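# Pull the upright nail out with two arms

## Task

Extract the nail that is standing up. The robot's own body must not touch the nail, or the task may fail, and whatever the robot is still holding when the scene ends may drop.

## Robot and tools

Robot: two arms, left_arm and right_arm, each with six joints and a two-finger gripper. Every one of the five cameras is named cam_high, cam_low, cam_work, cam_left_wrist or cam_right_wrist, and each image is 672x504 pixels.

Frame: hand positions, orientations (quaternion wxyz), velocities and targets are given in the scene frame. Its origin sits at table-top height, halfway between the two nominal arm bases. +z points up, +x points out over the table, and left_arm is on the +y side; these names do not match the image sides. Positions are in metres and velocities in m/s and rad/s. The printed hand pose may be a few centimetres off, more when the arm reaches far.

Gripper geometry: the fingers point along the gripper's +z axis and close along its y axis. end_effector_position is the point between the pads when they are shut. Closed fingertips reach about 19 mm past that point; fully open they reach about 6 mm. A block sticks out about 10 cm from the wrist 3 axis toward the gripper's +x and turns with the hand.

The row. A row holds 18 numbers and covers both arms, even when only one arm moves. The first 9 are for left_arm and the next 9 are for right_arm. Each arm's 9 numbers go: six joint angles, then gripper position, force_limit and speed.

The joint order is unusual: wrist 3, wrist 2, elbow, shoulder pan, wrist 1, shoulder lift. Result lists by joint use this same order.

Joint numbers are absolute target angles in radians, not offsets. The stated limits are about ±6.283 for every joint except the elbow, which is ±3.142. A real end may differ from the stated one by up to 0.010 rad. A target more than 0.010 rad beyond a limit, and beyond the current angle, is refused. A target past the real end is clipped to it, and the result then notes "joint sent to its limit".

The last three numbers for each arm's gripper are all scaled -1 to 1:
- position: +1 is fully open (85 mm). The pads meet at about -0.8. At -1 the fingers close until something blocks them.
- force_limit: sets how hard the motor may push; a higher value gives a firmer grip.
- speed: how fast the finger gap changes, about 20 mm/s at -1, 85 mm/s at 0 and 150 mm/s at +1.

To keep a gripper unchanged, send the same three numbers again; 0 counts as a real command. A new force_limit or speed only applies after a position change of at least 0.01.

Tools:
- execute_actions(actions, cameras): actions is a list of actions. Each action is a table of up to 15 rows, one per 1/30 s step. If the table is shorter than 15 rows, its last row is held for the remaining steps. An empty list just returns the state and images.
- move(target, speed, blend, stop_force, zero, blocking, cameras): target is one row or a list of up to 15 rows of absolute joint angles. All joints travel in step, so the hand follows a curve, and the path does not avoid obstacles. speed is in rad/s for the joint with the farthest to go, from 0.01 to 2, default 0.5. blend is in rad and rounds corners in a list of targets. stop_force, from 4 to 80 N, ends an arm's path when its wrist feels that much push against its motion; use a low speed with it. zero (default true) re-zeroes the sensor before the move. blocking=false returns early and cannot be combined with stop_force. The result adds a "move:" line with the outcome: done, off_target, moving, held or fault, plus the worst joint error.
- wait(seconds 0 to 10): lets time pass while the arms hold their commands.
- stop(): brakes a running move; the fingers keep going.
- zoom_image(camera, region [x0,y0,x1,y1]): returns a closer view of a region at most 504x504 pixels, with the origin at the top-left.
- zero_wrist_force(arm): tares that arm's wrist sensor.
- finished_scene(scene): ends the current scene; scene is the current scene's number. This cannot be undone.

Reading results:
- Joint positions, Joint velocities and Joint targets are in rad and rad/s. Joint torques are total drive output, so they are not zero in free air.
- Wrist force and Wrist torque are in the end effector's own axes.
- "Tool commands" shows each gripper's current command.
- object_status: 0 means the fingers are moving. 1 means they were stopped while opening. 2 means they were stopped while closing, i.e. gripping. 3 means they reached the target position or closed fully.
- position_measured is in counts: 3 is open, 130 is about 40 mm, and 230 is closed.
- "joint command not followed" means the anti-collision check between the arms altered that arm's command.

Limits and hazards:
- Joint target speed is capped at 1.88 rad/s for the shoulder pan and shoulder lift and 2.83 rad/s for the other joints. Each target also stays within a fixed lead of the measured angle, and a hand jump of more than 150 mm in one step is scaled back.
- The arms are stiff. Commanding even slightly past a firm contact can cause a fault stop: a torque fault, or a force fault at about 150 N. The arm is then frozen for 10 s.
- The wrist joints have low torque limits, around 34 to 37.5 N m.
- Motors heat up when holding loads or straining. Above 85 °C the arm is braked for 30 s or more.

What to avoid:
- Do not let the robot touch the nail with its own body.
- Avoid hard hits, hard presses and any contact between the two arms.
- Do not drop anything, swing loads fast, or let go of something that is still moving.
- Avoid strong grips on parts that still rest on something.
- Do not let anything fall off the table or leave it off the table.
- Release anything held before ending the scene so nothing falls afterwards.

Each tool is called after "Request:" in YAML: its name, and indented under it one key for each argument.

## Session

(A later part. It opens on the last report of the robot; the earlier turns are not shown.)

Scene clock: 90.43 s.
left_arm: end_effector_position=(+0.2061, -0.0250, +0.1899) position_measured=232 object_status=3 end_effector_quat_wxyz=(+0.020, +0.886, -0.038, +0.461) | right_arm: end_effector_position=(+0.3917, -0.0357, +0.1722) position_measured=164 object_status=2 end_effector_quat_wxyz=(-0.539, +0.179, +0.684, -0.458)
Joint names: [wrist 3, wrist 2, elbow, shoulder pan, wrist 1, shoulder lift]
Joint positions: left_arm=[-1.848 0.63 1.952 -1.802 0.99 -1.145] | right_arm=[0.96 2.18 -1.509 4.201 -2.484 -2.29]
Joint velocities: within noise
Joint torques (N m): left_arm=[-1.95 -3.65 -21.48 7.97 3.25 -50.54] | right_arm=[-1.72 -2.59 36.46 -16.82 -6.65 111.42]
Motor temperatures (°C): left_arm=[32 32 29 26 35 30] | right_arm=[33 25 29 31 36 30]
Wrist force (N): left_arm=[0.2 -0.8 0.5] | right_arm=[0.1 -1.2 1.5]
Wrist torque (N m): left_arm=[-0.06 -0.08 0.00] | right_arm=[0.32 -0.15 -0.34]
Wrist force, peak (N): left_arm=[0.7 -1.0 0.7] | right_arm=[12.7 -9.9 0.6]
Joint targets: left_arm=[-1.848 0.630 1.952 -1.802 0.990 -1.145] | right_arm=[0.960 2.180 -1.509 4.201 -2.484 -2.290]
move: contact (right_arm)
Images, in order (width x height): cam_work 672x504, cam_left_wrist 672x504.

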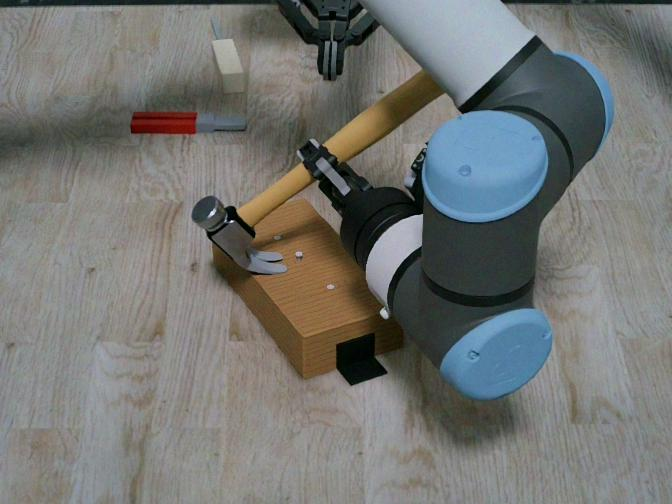

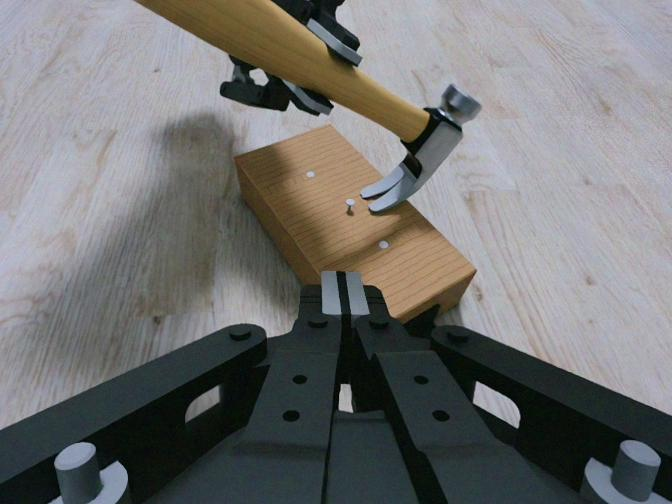

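Request:
move:
  target: [-1.8478,0.6296,1.9523,-1.8019,0.9897,-1.1454,-1,1,0,0.95993,2.17957,-1.50891,4.20089,-2.48475,-2.28953,-1,1,-0.5]
  speed: 0.02
  cameras: []

Request:
move:
  target: [-1.8478,0.6296,1.9523,-1.8019,0.9897,-1.1454,-1,1,0,0.95993,2.19526,-1.49215,4.21658,-2.49265,-2.29839,-1,1,-0.5]
  speed: 0.02
  stop_force: 10
  cameras: ["cam_left_wrist", "cam_work"]

Request:
zoom_image:
  camera: "cam_left_wrist"
  region: [290, 130, 440, 240]

Request:
zoom_image:
  camera: "cam_work"
  region: [240, 210, 350, 290]

Scene clock: 96.20 s.
left_arm: end_effector_position=(+0.2061, -0.0250, +0.1899) position_measured=232 object_status=3 end_effector_quat_wxyz=(+0.020, +0.886, -0.038, +0.461) | right_arm: end_effector_position=(+0.3916, -0.0358, +0.1730) position_measured=164 object_status=2 end_effector_quat_wxyz=(-0.539, +0.179, +0.684, -0.458)
Joint names: [wrist 3, wrist 2, elbow, shoulder pan, wrist 1, shoulder lift]
Joint positions: left_arm=[-1.848 0.63 1.952 -1.802 0.99 -1.145] | right_arm=[0.96 2.18 -1.509 4.201 -2.485 -2.29]
Joint velocities: within noise
Joint torques (N m): left_arm=[-2.11 -4.4 -21.96 9.11 3.65 -48.7] | right_arm=[-1.5 -2.16 37.79 -16.64 -8.4 114.13]
Motor temperatures (°C): left_arm=[32 32 29 26 35 30] | right_arm=[33 25 29 30 36 30]
Wrist force (N): left_arm=[0.6 -0.9 0.5] | right_arm=[-2.8 2.3 1.2]
Wrist torque (N m): left_arm=[-0.08 -0.14 -0.01] | right_arm=[0.22 -0.18 -0.50]
Wrist force, peak (N): left_arm=[0.7 -1.1 0.5] | right_arm=[-2.7 2.8 1.8]
Joint targets: left_arm=[-1.848 0.630 1.952 -1.802 0.990 -1.145] | right_arm=[0.960 2.180 -1.509 4.201 -2.485 -2.290]
move: done
No camera images: "cameras" was empty.

Scene clock: 97.87 s.
left_arm: end_effector_position=(+0.2061, -0.0250, +0.1899) position_measured=232 object_status=3 end_effector_quat_wxyz=(+0.020, +0.886, -0.038, +0.461) | right_arm: end_effector_position=(+0.3845, -0.0209, +0.1730) position_measured=164 object_status=2 end_effector_quat_wxyz=(-0.539, +0.179, +0.684, -0.458)
Joint names: [wrist 3, wrist 2, elbow, shoulder pan, wrist 1, shoulder lift]
Joint positions: left_arm=[-1.848 0.63 1.952 -1.802 0.99 -1.145] | right_arm=[0.96 2.195 -1.492 4.217 -2.493 -2.298]
Joint velocities: within noise
Joint torques (N m): left_arm=[-1.82 -4 -22.12 8.27 3.63 -48.58] | right_arm=[-1.98 3.88 37.24 20.29 -7.75 90.51]
Motor temperatures (°C): left_arm=[32 32 29 26 35 30] | right_arm=[33 25 29 30 36 30]
Wrist force (N): left_arm=[0.7 -0.7 0.4] | right_arm=[-2.9 2.7 1.4]
Wrist torque (N m): left_arm=[-0.04 -0.16 -0.01] | right_arm=[0.29 -0.16 -0.51]
Wrist force, peak (N): left_arm=[0.6 -1.1 0.5] | right_arm=[-3.2 2.7 1.8]
Joint targets: left_arm=[-1.848 0.630 1.952 -1.802 0.990 -1.145] | right_arm=[0.960 2.195 -1.492 4.217 -2.493 -2.298]
move: done
Images, in order (width x height): cam_work 672x504, cam_left_wrist 672x504.

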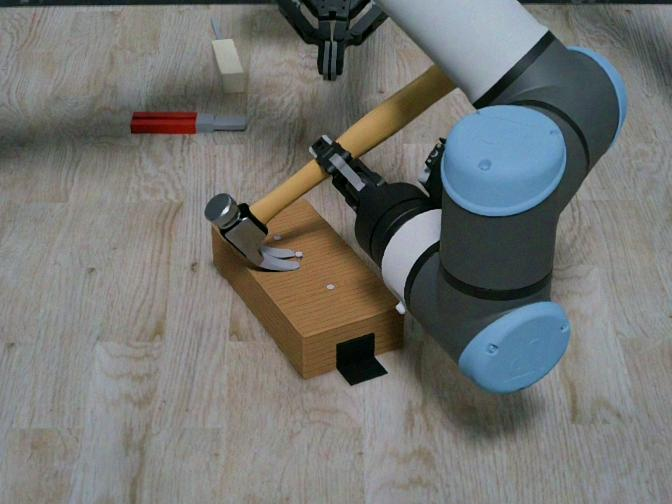

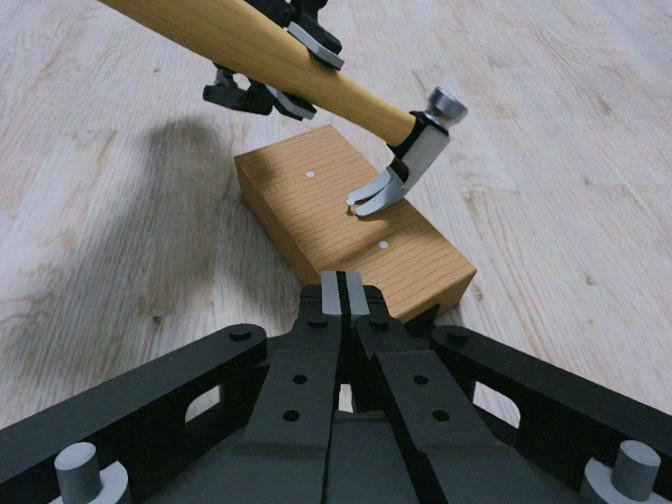

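Scaled by 3.360 from the camera's 672x504 image, which has a finer 960x720 frame.

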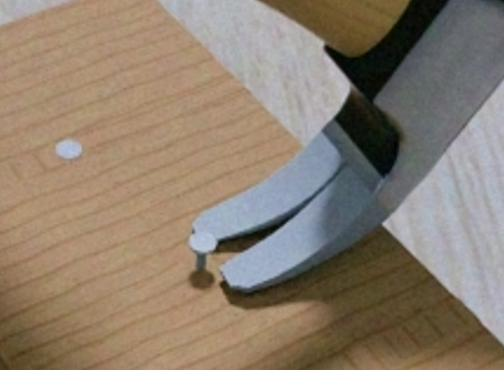

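Scaled by 4.582 from the camera's 672x504 image, which has a finer 960x720 frame.

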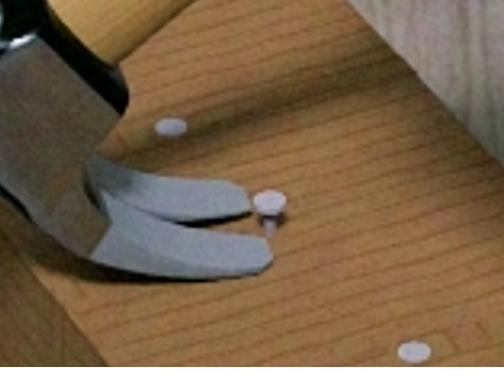

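Request:
move:
  target: [-1.8478,0.6296,1.9523,-1.8019,0.9897,-1.1454,-1,1,0,0.95993,2.21063,-1.47459,4.23195,-2.50096,-2.30764,-1,1,-0.5]
  speed: 0.02
  stop_force: 10
  cameras: ["cam_left_wrist", "cam_work"]

Request:
zoom_image:
  camera: "cam_left_wrist"
  region: [290, 130, 440, 240]

Request:
zoom_image:
  camera: "cam_work"
  region: [240, 210, 350, 290]

Scene clock: 100.13 s.
left_arm: end_effector_position=(+0.2061, -0.0250, +0.1899) position_measured=232 object_status=3 end_effector_quat_wxyz=(+0.020, +0.886, -0.038, +0.461) | right_arm: end_effector_position=(+0.3773, -0.0060, +0.1730) position_measured=164 object_status=2 end_effector_quat_wxyz=(-0.539, +0.179, +0.684, -0.458)
Joint names: [wrist 3, wrist 2, elbow, shoulder pan, wrist 1, shoulder lift]
Joint positions: left_arm=[-1.848 0.63 1.952 -1.802 0.99 -1.145] | right_arm=[0.96 2.211 -1.475 4.232 -2.501 -2.308]
Joint velocities: within noise
Joint torques (N m): left_arm=[-1.99 -3.66 -20.1 11.19 3.79 -50.85] | right_arm=[-1.93 3.91 37.15 21.21 -7.96 91.32]
Motor temperatures (°C): left_arm=[32 32 29 26 35 30] | right_arm=[33 25 29 30 36 30]
Wrist force (N): left_arm=[0.4 -0.9 0.3] | right_arm=[-3.2 2.2 1.1]
Wrist torque (N m): left_arm=[-0.08 -0.10 -0.01] | right_arm=[0.21 -0.21 -0.49]
Wrist force, peak (N): left_arm=[0.5 -1.1 0.8] | right_arm=[-3.4 3.1 0.8]
Joint targets: left_arm=[-1.848 0.630 1.952 -1.802 0.990 -1.145] | right_arm=[0.960 2.211 -1.475 4.232 -2.501 -2.308]
move: done
Images, in order (width x height): cam_work 672x504, cam_left_wrist 672x504.

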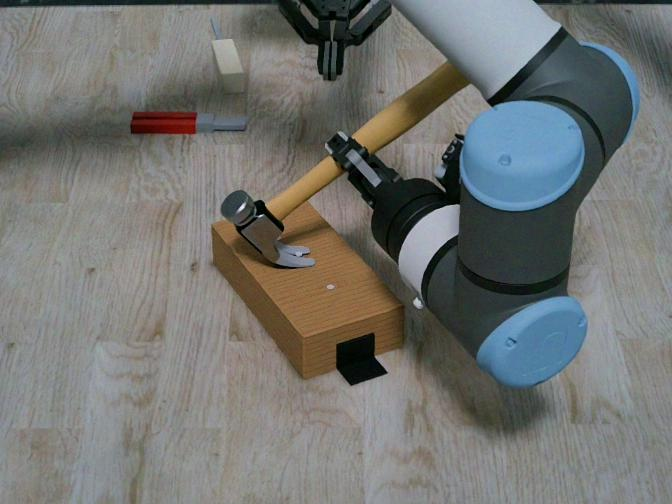

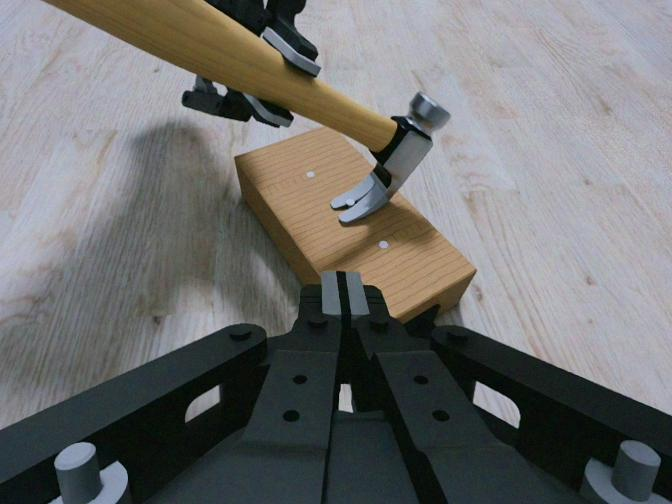

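Scaled by 3.360 from the camera's 672x504 image, which has a finer 960x720 frame.

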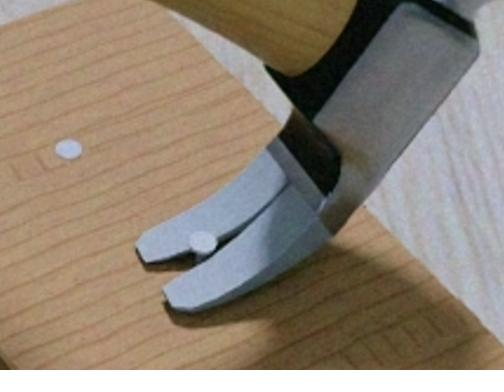

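Scaled by 4.582 from the camera's 672x504 image, which has a finer 960x720 frame.

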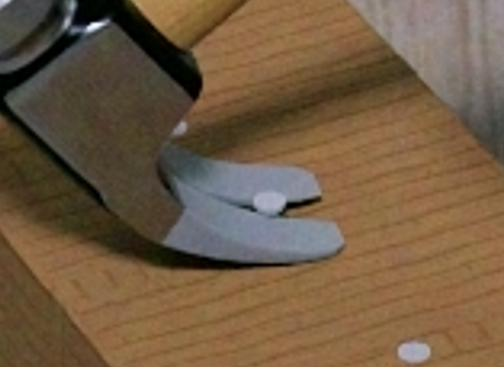

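Request:
move:
  target: [-1.8478,0.6296,1.9523,-1.8019,0.9897,-1.1454,-1,1,0,0.95993,2.21506,-1.46929,4.23638,-2.50346,-2.31044,-1,1,-0.5]
  speed: 0.015
  stop_force: 10
  cameras: ["cam_left_wrist", "cam_work"]

Request:
zoom_image:
  camera: "cam_left_wrist"
  region: [290, 130, 440, 240]

Request:
zoom_image:
  camera: "cam_work"
  region: [240, 210, 350, 290]

Scene clock: 102.63 s.
left_arm: end_effector_position=(+0.2061, -0.0250, +0.1899) position_measured=232 object_status=3 end_effector_quat_wxyz=(+0.020, +0.886, -0.038, +0.461) | right_arm: end_effector_position=(+0.3761, -0.0034, +0.1729) position_measured=164 object_status=2 end_effector_quat_wxyz=(-0.539, +0.179, +0.684, -0.458)
Joint names: [wrist 3, wrist 2, elbow, shoulder pan, wrist 1, shoulder lift]
Joint positions: left_arm=[-1.848 0.63 1.952 -1.802 0.99 -1.145] | right_arm=[0.96 2.213 -1.471 4.235 -2.502 -2.309]
Joint velocities: within noise
Joint torques (N m): left_arm=[-1.88 -3.88 -20.05 13.19 3.81 -49.21] | right_arm=[-1.94 -0.28 33.37 -11.81 -0.7 124.7]
Motor temperatures (°C): left_arm=[32 32 29 26 35 30] | right_arm=[33 25 29 30 36 30]
Wrist force (N): left_arm=[0.5 -0.7 0.5] | right_arm=[-18.2 7.5 3.9]
Wrist torque (N m): left_arm=[-0.05 -0.13 -0.01] | right_arm=[0.29 -0.38 -0.11]
Wrist force, peak (N): left_arm=[0.6 -1.0 0.8] | right_arm=[-22.6 9.3 4.2]
Joint targets: left_arm=[-1.848 0.630 1.952 -1.802 0.990 -1.145] | right_arm=[0.960 2.213 -1.471 4.235 -2.502 -2.309]
move: contact (right_arm)
Images, in order (width x height): cam_work 672x504, cam_left_wrist 672x504.

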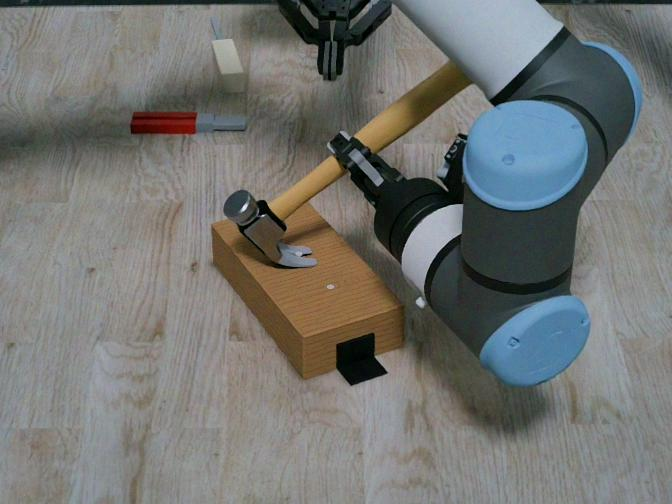

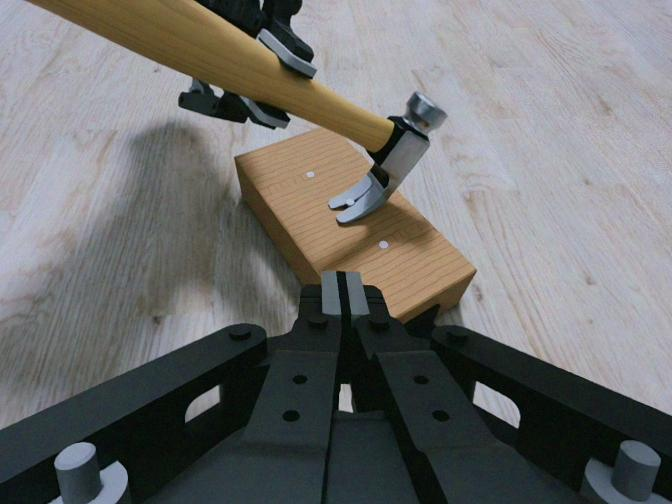

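Scaled by 3.360 from the camera's 672x504 image, which has a finer 960x720 frame.

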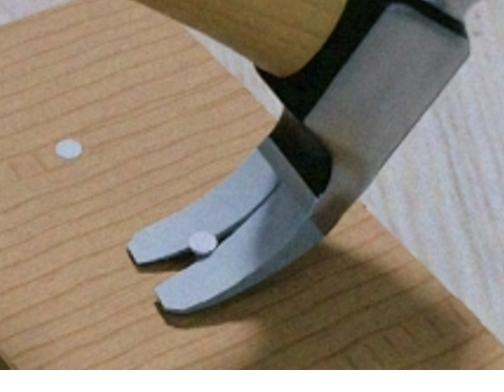

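Scaled by 4.582 from the camera's 672x504 image, which has a finer 960x720 frame.

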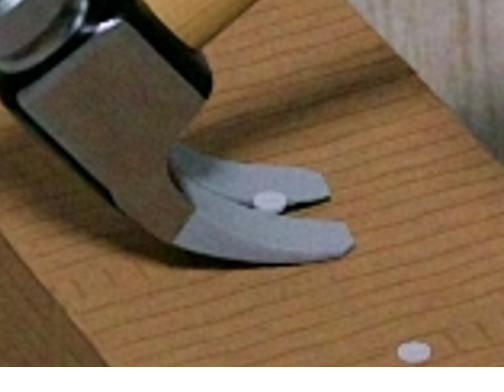

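Request:
move:
  target: [-1.8478,0.6296,1.9523,-1.8019,0.9897,-1.1454,-1,1,0,0.7854,2.1963,-1.49003,4.21762,-2.49701,-2.29615,-1,1,-0.5]
  speed: 0.05
  stop_force: 70
  zero: false
  cameras: ["cam_left_wrist"]

Request:
zoom_image:
  camera: "cam_left_wrist"
  region: [290, 130, 440, 240]

Scene clock: 108.93 s.
left_arm: end_effector_position=(+0.2061, -0.0250, +0.1899) position_measured=232 object_status=3 end_effector_quat_wxyz=(+0.020, +0.886, -0.038, +0.461) | right_arm: end_effector_position=(+0.3840, -0.0199, +0.1759) position_measured=164 object_status=2 end_effector_quat_wxyz=(-0.577, +0.119, +0.697, -0.409)
Joint names: [wrist 3, wrist 2, elbow, shoulder pan, wrist 1, shoulder lift]
Joint positions: left_arm=[-1.848 0.63 1.952 -1.802 0.99 -1.145] | right_arm=[0.785 2.196 -1.49 4.218 -2.497 -2.296]
Joint velocities: within noise
Joint torques (N m): left_arm=[-1.16 -3.86 -19.65 13.53 4.01 -47.69] | right_arm=[-3.43 -2.25 24.37 -16.2 3.26 107.37]
Motor temperatures (°C): left_arm=[32 32 29 26 35 30] | right_arm=[33 25 29 30 36 30]
Wrist force (N): left_arm=[0.4 -0.7 0.4] | right_arm=[6.3 -9.7 1.4]
Wrist torque (N m): left_arm=[-0.05 -0.11 -0.01] | right_arm=[0.30 -0.04 0.15]
Wrist force, peak (N): left_arm=[0.5 -1.1 0.8] | right_arm=[-18.5 7.6 3.6]
Joint targets: left_arm=[-1.848 0.630 1.952 -1.802 0.990 -1.145] | right_arm=[0.785 2.196 -1.490 4.218 -2.497 -2.296]
move: done
Images, in order (width x height): cam_left_wrist 672x504.

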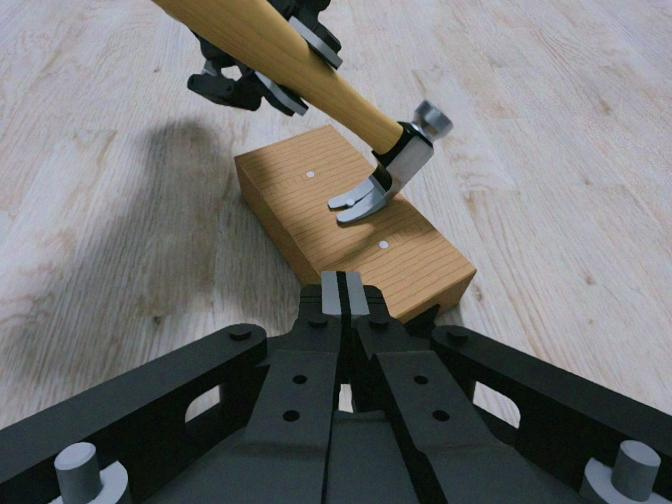

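Scaled by 3.360 from the camera's 672x504 image, which has a finer 960x720 frame.

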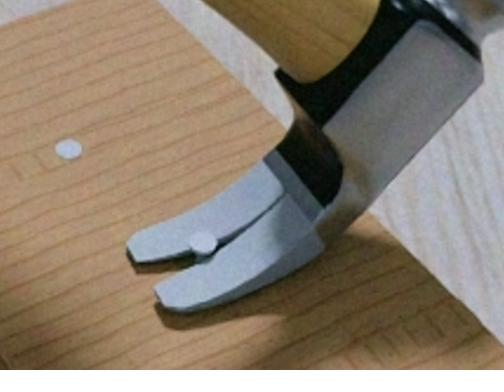

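Request:
move:
  target:
    - [-1.8478,0.6296,1.9523,-1.8019,0.9897,-1.1454,-1,1,0,0.66323,2.18188,-1.50385,4.2032,-2.49611,-2.28323,-1,1,-0.5]
    - [-1.8478,0.6296,1.9523,-1.8019,0.9897,-1.1454,-1,1,0,0.43633,2.15392,-1.53047,4.17524,-2.48725,-2.26547,-1,1,-0.5]
  speed: 0.06
  blend: 0.02
  stop_force: 75
  zero: false
  cameras: ["cam_left_wrist"]

Request:
zoom_image:
  camera: "cam_left_wrist"
  region: [290, 130, 440, 240]

Scene clock: 115.87 s.
left_arm: end_effector_position=(+0.2061, -0.0250, +0.1899) position_measured=232 object_status=3 end_effector_quat_wxyz=(+0.020, +0.886, -0.038, +0.461) | right_arm: end_effector_position=(+0.4031, -0.0596, +0.1837) position_measured=164 object_status=2 end_effector_quat_wxyz=(+0.639, +0.004, -0.707, +0.303)
Joint names: [wrist 3, wrist 2, elbow, shoulder pan, wrist 1, shoulder lift]
Joint positions: left_arm=[-1.848 0.63 1.952 -1.802 0.99 -1.145] | right_arm=[0.436 2.154 -1.53 4.175 -2.487 -2.265]
Joint velocities: within noise
Joint torques (N m): left_arm=[-1.62 -3.04 -18.82 10.19 4.2 -49.02] | right_arm=[-3.9 -18.47 23.72 -49.35 -0.15 113.71]
Motor temperatures (°C): left_arm=[32 32 29 26 35 30] | right_arm=[33 25 29 30 36 30]
Wrist force (N): left_arm=[0.8 -0.8 0.8] | right_arm=[11.6 40.9 21.0]
Wrist torque (N m): left_arm=[-0.06 -0.17 -0.01] | right_arm=[-0.04 0.01 0.54]
Wrist force, peak (N): left_arm=[0.7 -1.1 0.6] | right_arm=[11.6 41.3 21.4]
Joint targets: left_arm=[-1.848 0.630 1.952 -1.802 0.990 -1.145] | right_arm=[0.436 2.154 -1.530 4.175 -2.487 -2.265]
move: done
Images, in order (width x height): cam_left_wrist 672x504.

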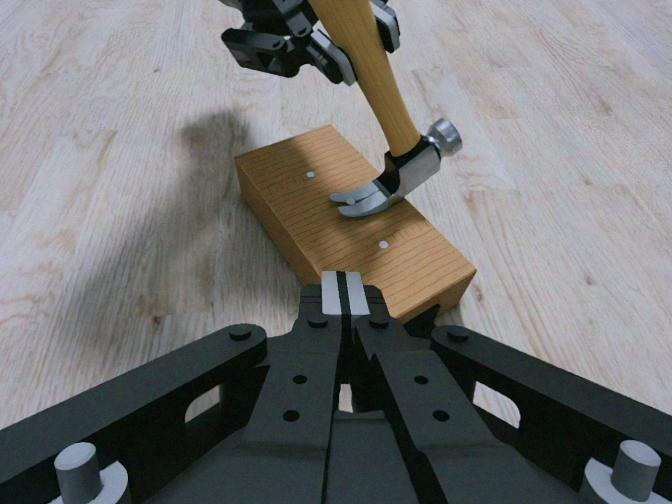

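Scaled by 3.360 from the camera's 672x504 image, which has a finer 960x720 frame.

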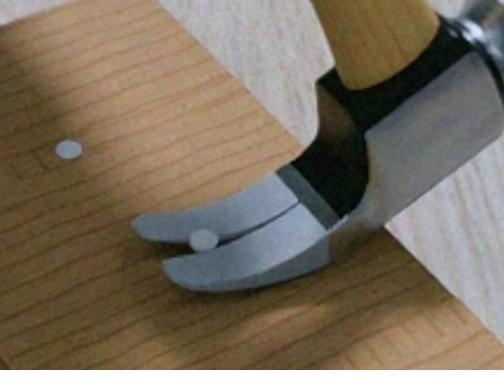

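Request:
move:
  target:
    - [-1.8478,0.6296,1.9523,-1.8019,0.9897,-1.1454,-1,1,0,0.2618,2.13179,-1.54949,4.15311,-2.48046,-2.25324,-1,1,-0.5]
    - [-1.8478,0.6296,1.9523,-1.8019,0.9897,-1.1454,-1,1,0,0.08727,2.10977,-1.56683,4.13109,-2.47345,-2.24291,-1,1,-0.5]
    - [-1.8478,0.6296,1.9523,-1.8019,0.9897,-1.1454,-1,1,0,-0.08727,2.08887,-1.5826,4.11019,-2.46439,-2.2362,-1,1,-0.5]
  speed: 0.07
  blend: 0.02
  stop_force: 78
  zero: false
  cameras: ["cam_left_wrist","cam_work"]

Request:
zoom_image:
  camera: "cam_left_wrist"
  region: [260, 110, 460, 260]

Scene clock: 128.17 s.
left_arm: end_effector_position=(+0.2061, -0.0250, +0.1899) position_measured=232 object_status=3 end_effector_quat_wxyz=(+0.020, +0.886, -0.038, +0.461) | right_arm: end_effector_position=(+0.4307, -0.1170, +0.1847) position_measured=164 object_status=2 end_effector_quat_wxyz=(+0.696, +0.187, -0.682, +0.127)
Joint names: [wrist 3, wrist 2, elbow, shoulder pan, wrist 1, shoulder lift]
Joint positions: left_arm=[-1.848 0.63 1.952 -1.802 0.99 -1.145] | right_arm=[-0.087 2.089 -1.583 4.11 -2.464 -2.236]
Joint velocities: within noise
Joint torques (N m): left_arm=[-1.85 -3.38 -19.87 11.35 4.77 -50.63] | right_arm=[-3.09 -2.63 25.9 -17.6 0.63 111.43]
Motor temperatures (°C): left_arm=[32 32 29 26 35 30] | right_arm=[33 25 29 30 36 30]
Wrist force (N): left_arm=[0.6 -0.7 0.5] | right_arm=[-3.3 -0.2 1.6]
Wrist torque (N m): left_arm=[-0.06 -0.15 -0.01] | right_arm=[0.32 -0.34 0.00]
Wrist force, peak (N): left_arm=[0.9 -1.0 0.7] | right_arm=[-48.8 56.8 13.9]
Joint targets: left_arm=[-1.848 0.630 1.952 -1.802 0.990 -1.145] | right_arm=[-0.087 2.089 -1.583 4.110 -2.464 -2.236]
move: done
Images, in order (width x height): cam_work 672x504, cam_left_wrist 672x504.

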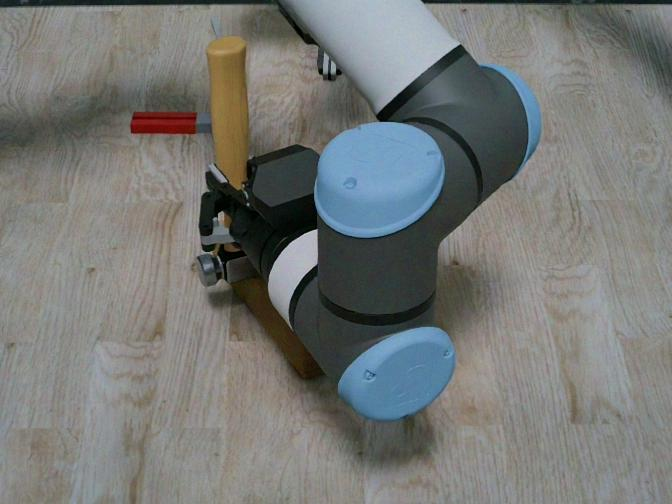

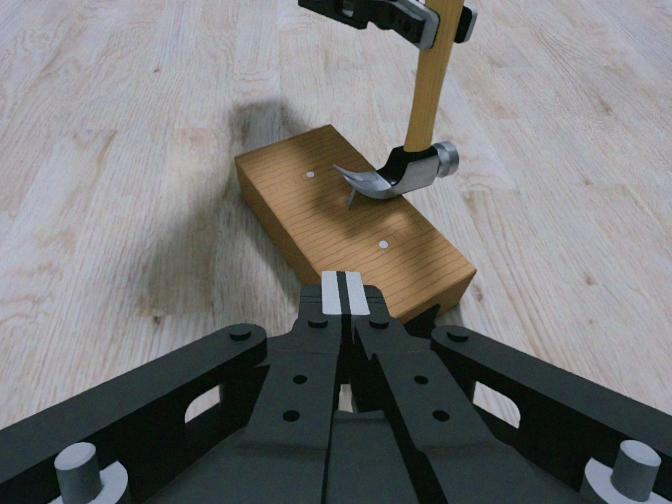

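Scaled by 2.520 from the camera's 672x504 image, which has a finer 960x720 frame.

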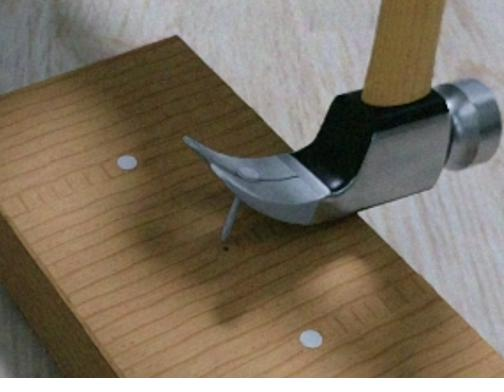

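Request:
move:
  target:
    - [-1.8478,0.6296,1.9523,-1.8019,0.9897,-1.1454,-1,1,0,-0.08727,2.08887,-1.54786,4.11019,-2.57097,-2.16436,-1,1,-0.5]
    - [-1.8478,0.6296,1.9523,-1.8019,0.9897,-1.1454,-1,1,0,0.0,1.84845,-1.50631,3.86977,-2.6362,-2.14068,-1,1,-0.5]
  speed: [0.06,0.15]
  blend: 0.02
  cameras: ["cam_left_wrist","cam_work","cam_low"]

Request:
zoom_image:
  camera: "cam_left_wrist"
  region: [200, 0, 500, 300]

Scene clock: 133.40 s.
left_arm: end_effector_position=(+0.2061, -0.0250, +0.1899) position_measured=232 object_status=3 end_effector_quat_wxyz=(+0.020, +0.886, -0.038, +0.461) | right_arm: end_effector_position=(+0.5562, -0.2744, +0.3000) position_measured=164 object_status=2 end_effector_quat_wxyz=(+0.689, +0.157, -0.689, +0.157)
Joint names: [wrist 3, wrist 2, elbow, shoulder pan, wrist 1, shoulder lift]
Joint positions: left_arm=[-1.848 0.63 1.952 -1.802 0.99 -1.145] | right_arm=[0 1.849 -1.506 3.87 -2.636 -2.141]
Joint velocities: within noise
Joint torques (N m): left_arm=[-1.25 -3.75 -20.94 7.6 4.83 -52.4] | right_arm=[2.95 -2.6 41.64 -17.9 -8.96 106.7]
Motor temperatures (°C): left_arm=[32 32 29 26 35 30] | right_arm=[33 25 29 30 36 30]
Wrist force (N): left_arm=[0.4 -0.6 0.5] | right_arm=[-3.8 -0.2 1.4]
Wrist torque (N m): left_arm=[-0.02 -0.11 -0.01] | right_arm=[0.31 -0.24 0.00]
Wrist force, peak (N): left_arm=[0.8 -1.1 0.6] | right_arm=[-4.0 1.9 1.8]
Joint targets: left_arm=[-1.848 0.630 1.952 -1.802 0.990 -1.145] | right_arm=[0.000 1.848 -1.506 3.870 -2.636 -2.141]
move: done; blend cut to 0 rad at target 1
Images, in order (width x height): cam_low 672x504, cam_work 672x504, cam_left_wrist 672x504.

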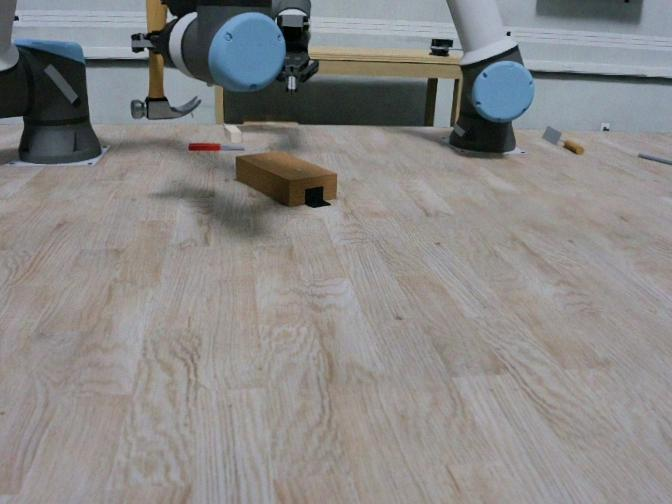

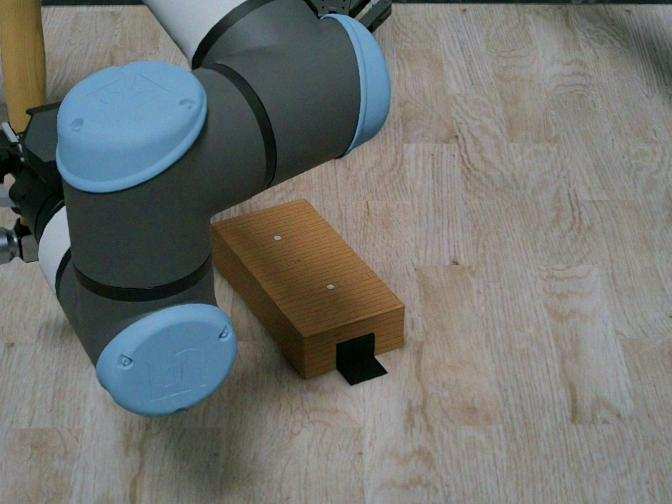

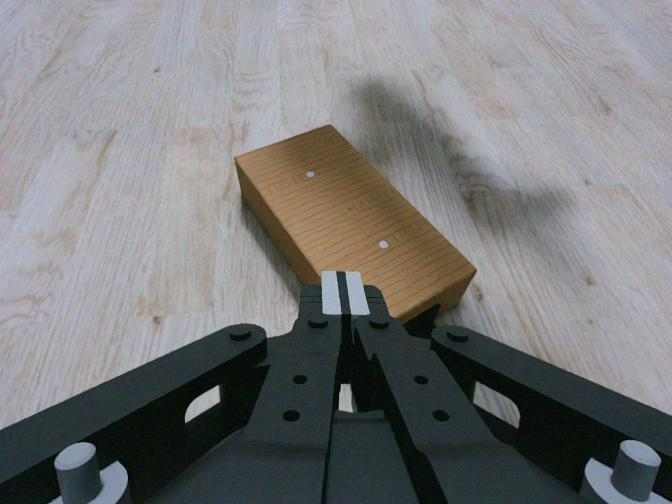

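Scaled by 1.680 from the camera's 672x504 image, which has a finer 960x720 frame.

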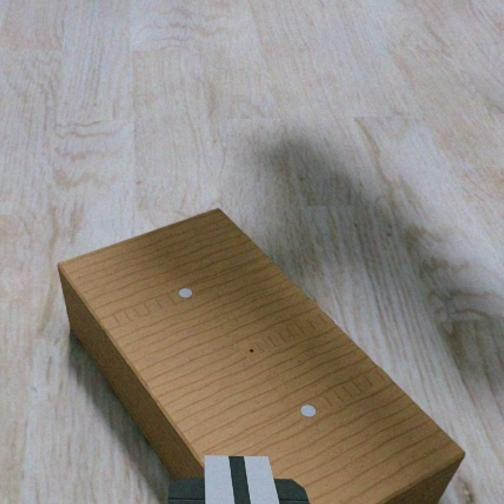

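Request:
zoom_image:
  camera: "cam_low"
  region: [100, 60, 260, 180]

Request:
zoom_image:
  camera: "cam_low"
  region: [220, 100, 380, 220]

Scaled by 3.150 from the camera's 672x504 image, which has a finer 960x720 frame.

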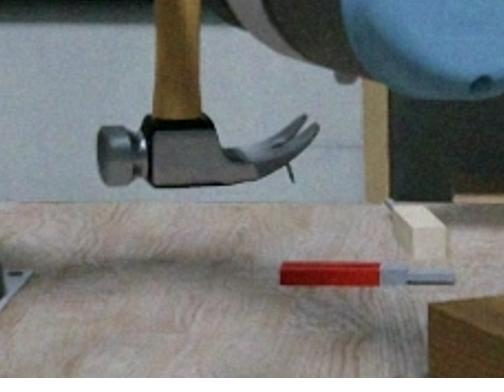

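Scaled by 3.150 from the camera's 672x504 image, which has a finer 960x720 frame.

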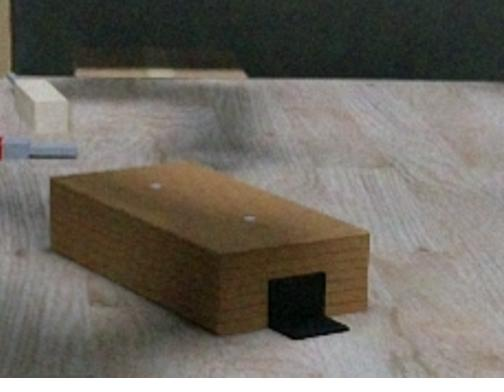

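Request:
move:
  target:
    - [-1.8478,0.6296,1.9523,-1.8019,0.9897,-1.1454,-1,1,0,0.1611,1.84181,-1.85857,3.90639,-1.96224,-1.91673,-1,1,-0.5]
    - [-1.8478,0.6296,1.9523,-1.8019,0.9897,-1.1454,-1,1,0,0.34415,1.76322,-2.21829,3.98458,-1.34783,-1.63629,-1,1,-0.5]
    - [-1.8478,0.6296,1.9523,-1.8019,0.9897,-1.1454,-1,1,0,0.5356,1.5708,-2.58189,4.12776,-0.64284,-1.48766,-1,1,-0.5]
  speed: 0.35
  blend: 0.05
  cameras: ["cam_right_wrist","cam_work","cam_low"]

Request:
zoom_image:
  camera: "cam_low"
  region: [100, 60, 260, 180]

Scene clock: 142.53 s.
left_arm: end_effector_position=(+0.2061, -0.0250, +0.1899) position_measured=232 object_status=3 end_effector_quat_wxyz=(+0.020, +0.886, -0.038, +0.461) | right_arm: end_effector_position=(+0.4483, -0.3263, +0.0500) position_measured=233 object_status=3 end_effector_quat_wxyz=(+0.000, -0.222, +0.975, +0.000)
Joint names: [wrist 3, wrist 2, elbow, shoulder pan, wrist 1, shoulder lift]
Joint positions: left_arm=[-1.848 0.63 1.952 -1.802 0.99 -1.145] | right_arm=[0.536 1.571 -2.582 4.128 -0.643 -1.488]
Joint velocities: within noise
Joint torques (N m): left_arm=[-1.64 -2.92 -20.36 7.56 5.31 -49.39] | right_arm=[3.11 -2.33 6.63 22.22 4.64 21.07]
Motor temperatures (°C): left_arm=[32 32 29 26 35 30] | right_arm=[33 25 29 30 36 30]
Wrist force (N): left_arm=[0.4 -0.7 0.7] | right_arm=[2.6 -2.1 -46.6]
Wrist torque (N m): left_arm=[-0.04 -0.11 -0.01] | right_arm=[0.28 -0.46 0.03]
Wrist force, peak (N): left_arm=[0.5 -1.0 0.9] | right_arm=[2.6 -2.1 -46.6]
Joint targets: left_arm=[-1.848 0.630 1.952 -1.802 0.990 -1.145] | right_arm=[0.536 1.571 -2.582 4.128 -0.643 -1.488]
move: done; blend cut to 0 rad at target 1
Images, in order (width x height): cam_low 672x504, cam_work 672x504, cam_right_wrist 672x504.

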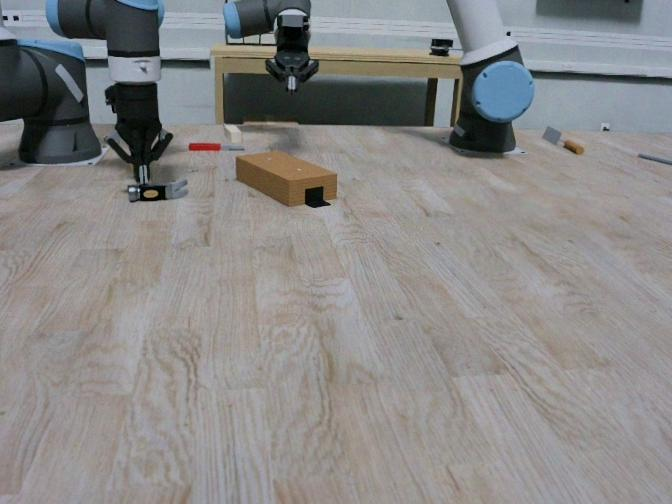

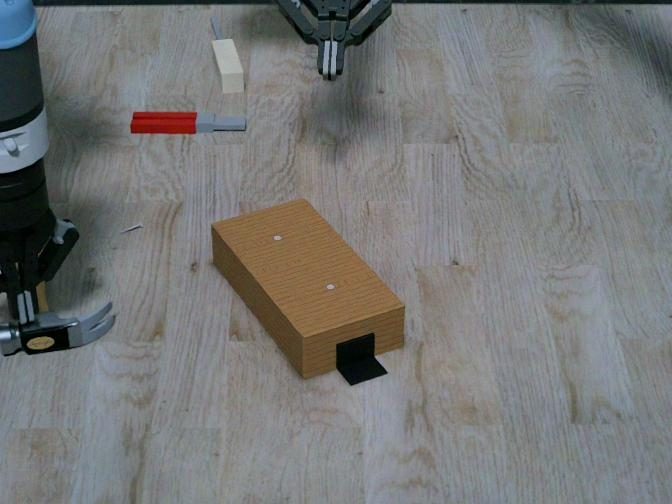

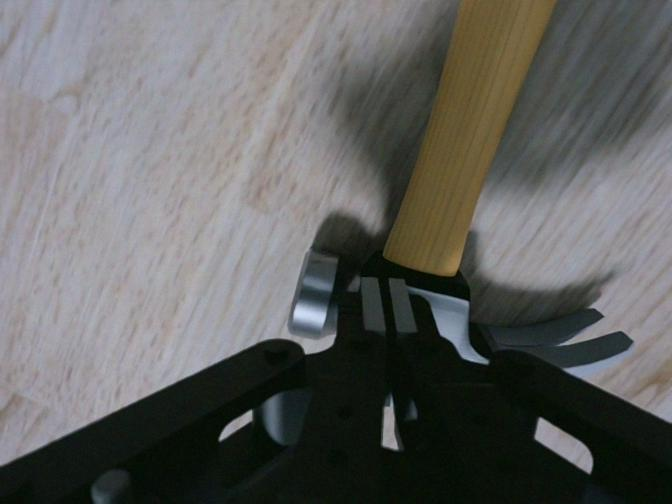

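Scaled by 3.150 from the camera's 672x504 image, which has a finer 960x720 frame.

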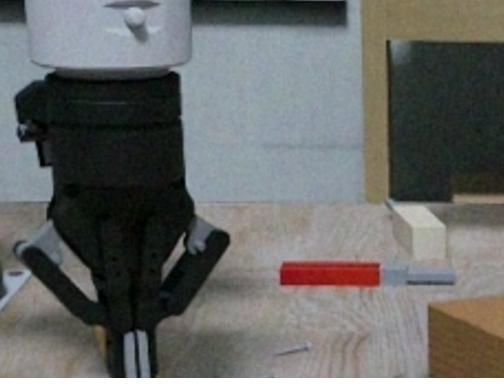

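Request:
move:
  target:
    - [-1.8478,0.6296,1.9523,-1.8019,0.9897,-1.1454,-1,1,0,0.5356,1.5708,-2.56478,4.12776,-0.70724,-1.44037,-1,1,-0.5]
    - [-1.8478,0.6296,1.9523,-1.8019,0.9897,-1.1454,-1,1,0,0.5356,1.5708,-2.27759,4.12776,-1.30193,-1.13287,-1,1,-0.5]
  speed: [0.1,0.4]
  blend: 0.01
  cameras: ["cam_right_wrist","cam_work","cam_low"]

Request:
zoom_image:
  camera: "cam_low"
  region: [100, 120, 260, 240]

Request:
zoom_image:
  camera: "cam_work"
  region: [0, 180, 220, 380]

Scene clock: 146.47 s.
left_arm: end_effector_position=(+0.2061, -0.0250, +0.1899) position_measured=232 object_status=3 end_effector_quat_wxyz=(+0.020, +0.886, -0.038, +0.461) | right_arm: end_effector_position=(+0.4479, -0.3268, +0.2997) position_measured=233 object_status=3 end_effector_quat_wxyz=(+0.000, -0.222, +0.975, +0.000)
Joint names: [wrist 3, wrist 2, elbow, shoulder pan, wrist 1, shoulder lift]
Joint positions: left_arm=[-1.848 0.63 1.952 -1.802 0.99 -1.145] | right_arm=[0.536 1.571 -2.278 4.128 -1.302 -1.133]
Joint velocities: within noise
Joint torques (N m): left_arm=[-1.47 -3.14 -21.57 7.97 5.13 -48.26] | right_arm=[2.97 -2.3 51.13 -5.12 -0.44 26.1]
Motor temperatures (°C): left_arm=[32 32 29 26 35 30] | right_arm=[33 25 29 30 36 30]
Wrist force (N): left_arm=[0.3 -0.6 0.6] | right_arm=[-2.2 0.7 -2.0]
Wrist torque (N m): left_arm=[-0.02 -0.10 -0.01] | right_arm=[0.12 -0.03 0.09]
Wrist force, peak (N): left_arm=[0.8 -1.1 0.6] | right_arm=[2.5 -1.8 -51.2]
Joint targets: left_arm=[-1.848 0.630 1.952 -1.802 0.990 -1.145] | right_arm=[0.536 1.571 -2.278 4.128 -1.302 -1.133]
move: done; blend cut to 0 rad at target 1
Images, in order (width x height): cam_low 672x504, cam_work 672x504, cam_right_wrist 672x504.

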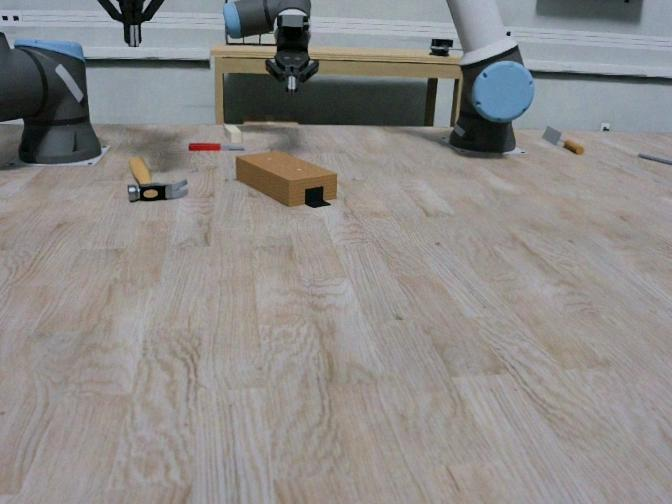

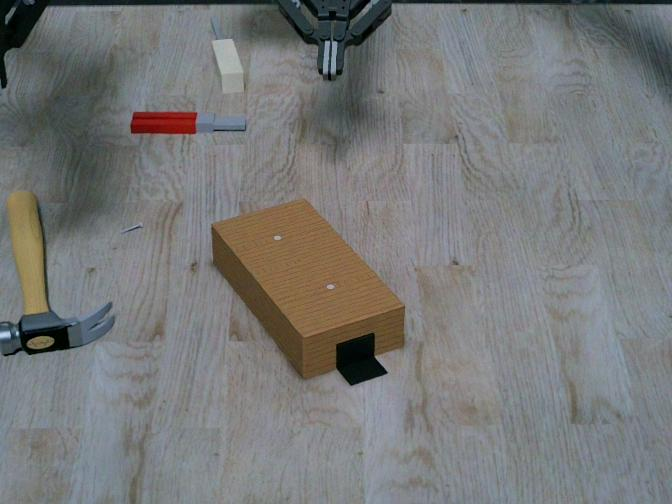

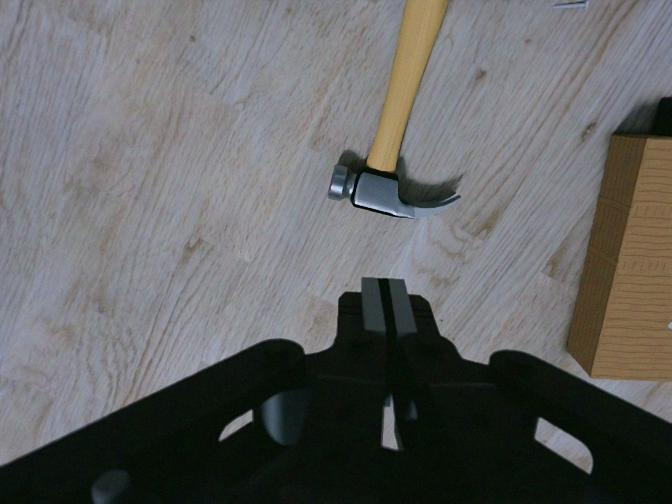

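Scaled by 3.150 from the camera's 672x504 image, which has a finer 960x720 frame.

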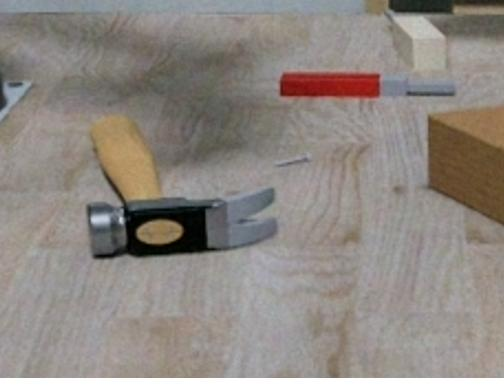

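Scaled by 2.291 from the camera's 672x504 image, which has a finer 960x720 frame.

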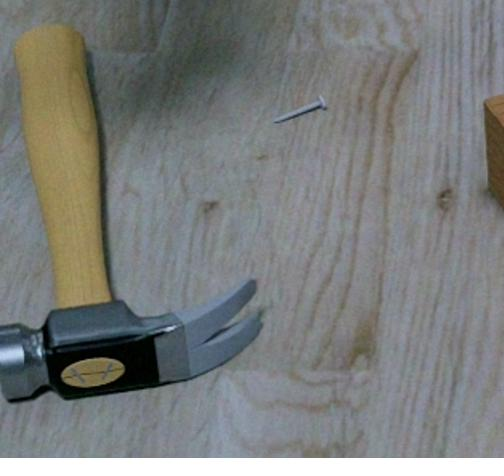

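All the objects are at rest, and the nail is out and lying on the table.

Request:
finished_scene:
  scene: 2

The scene is finished: the task was done.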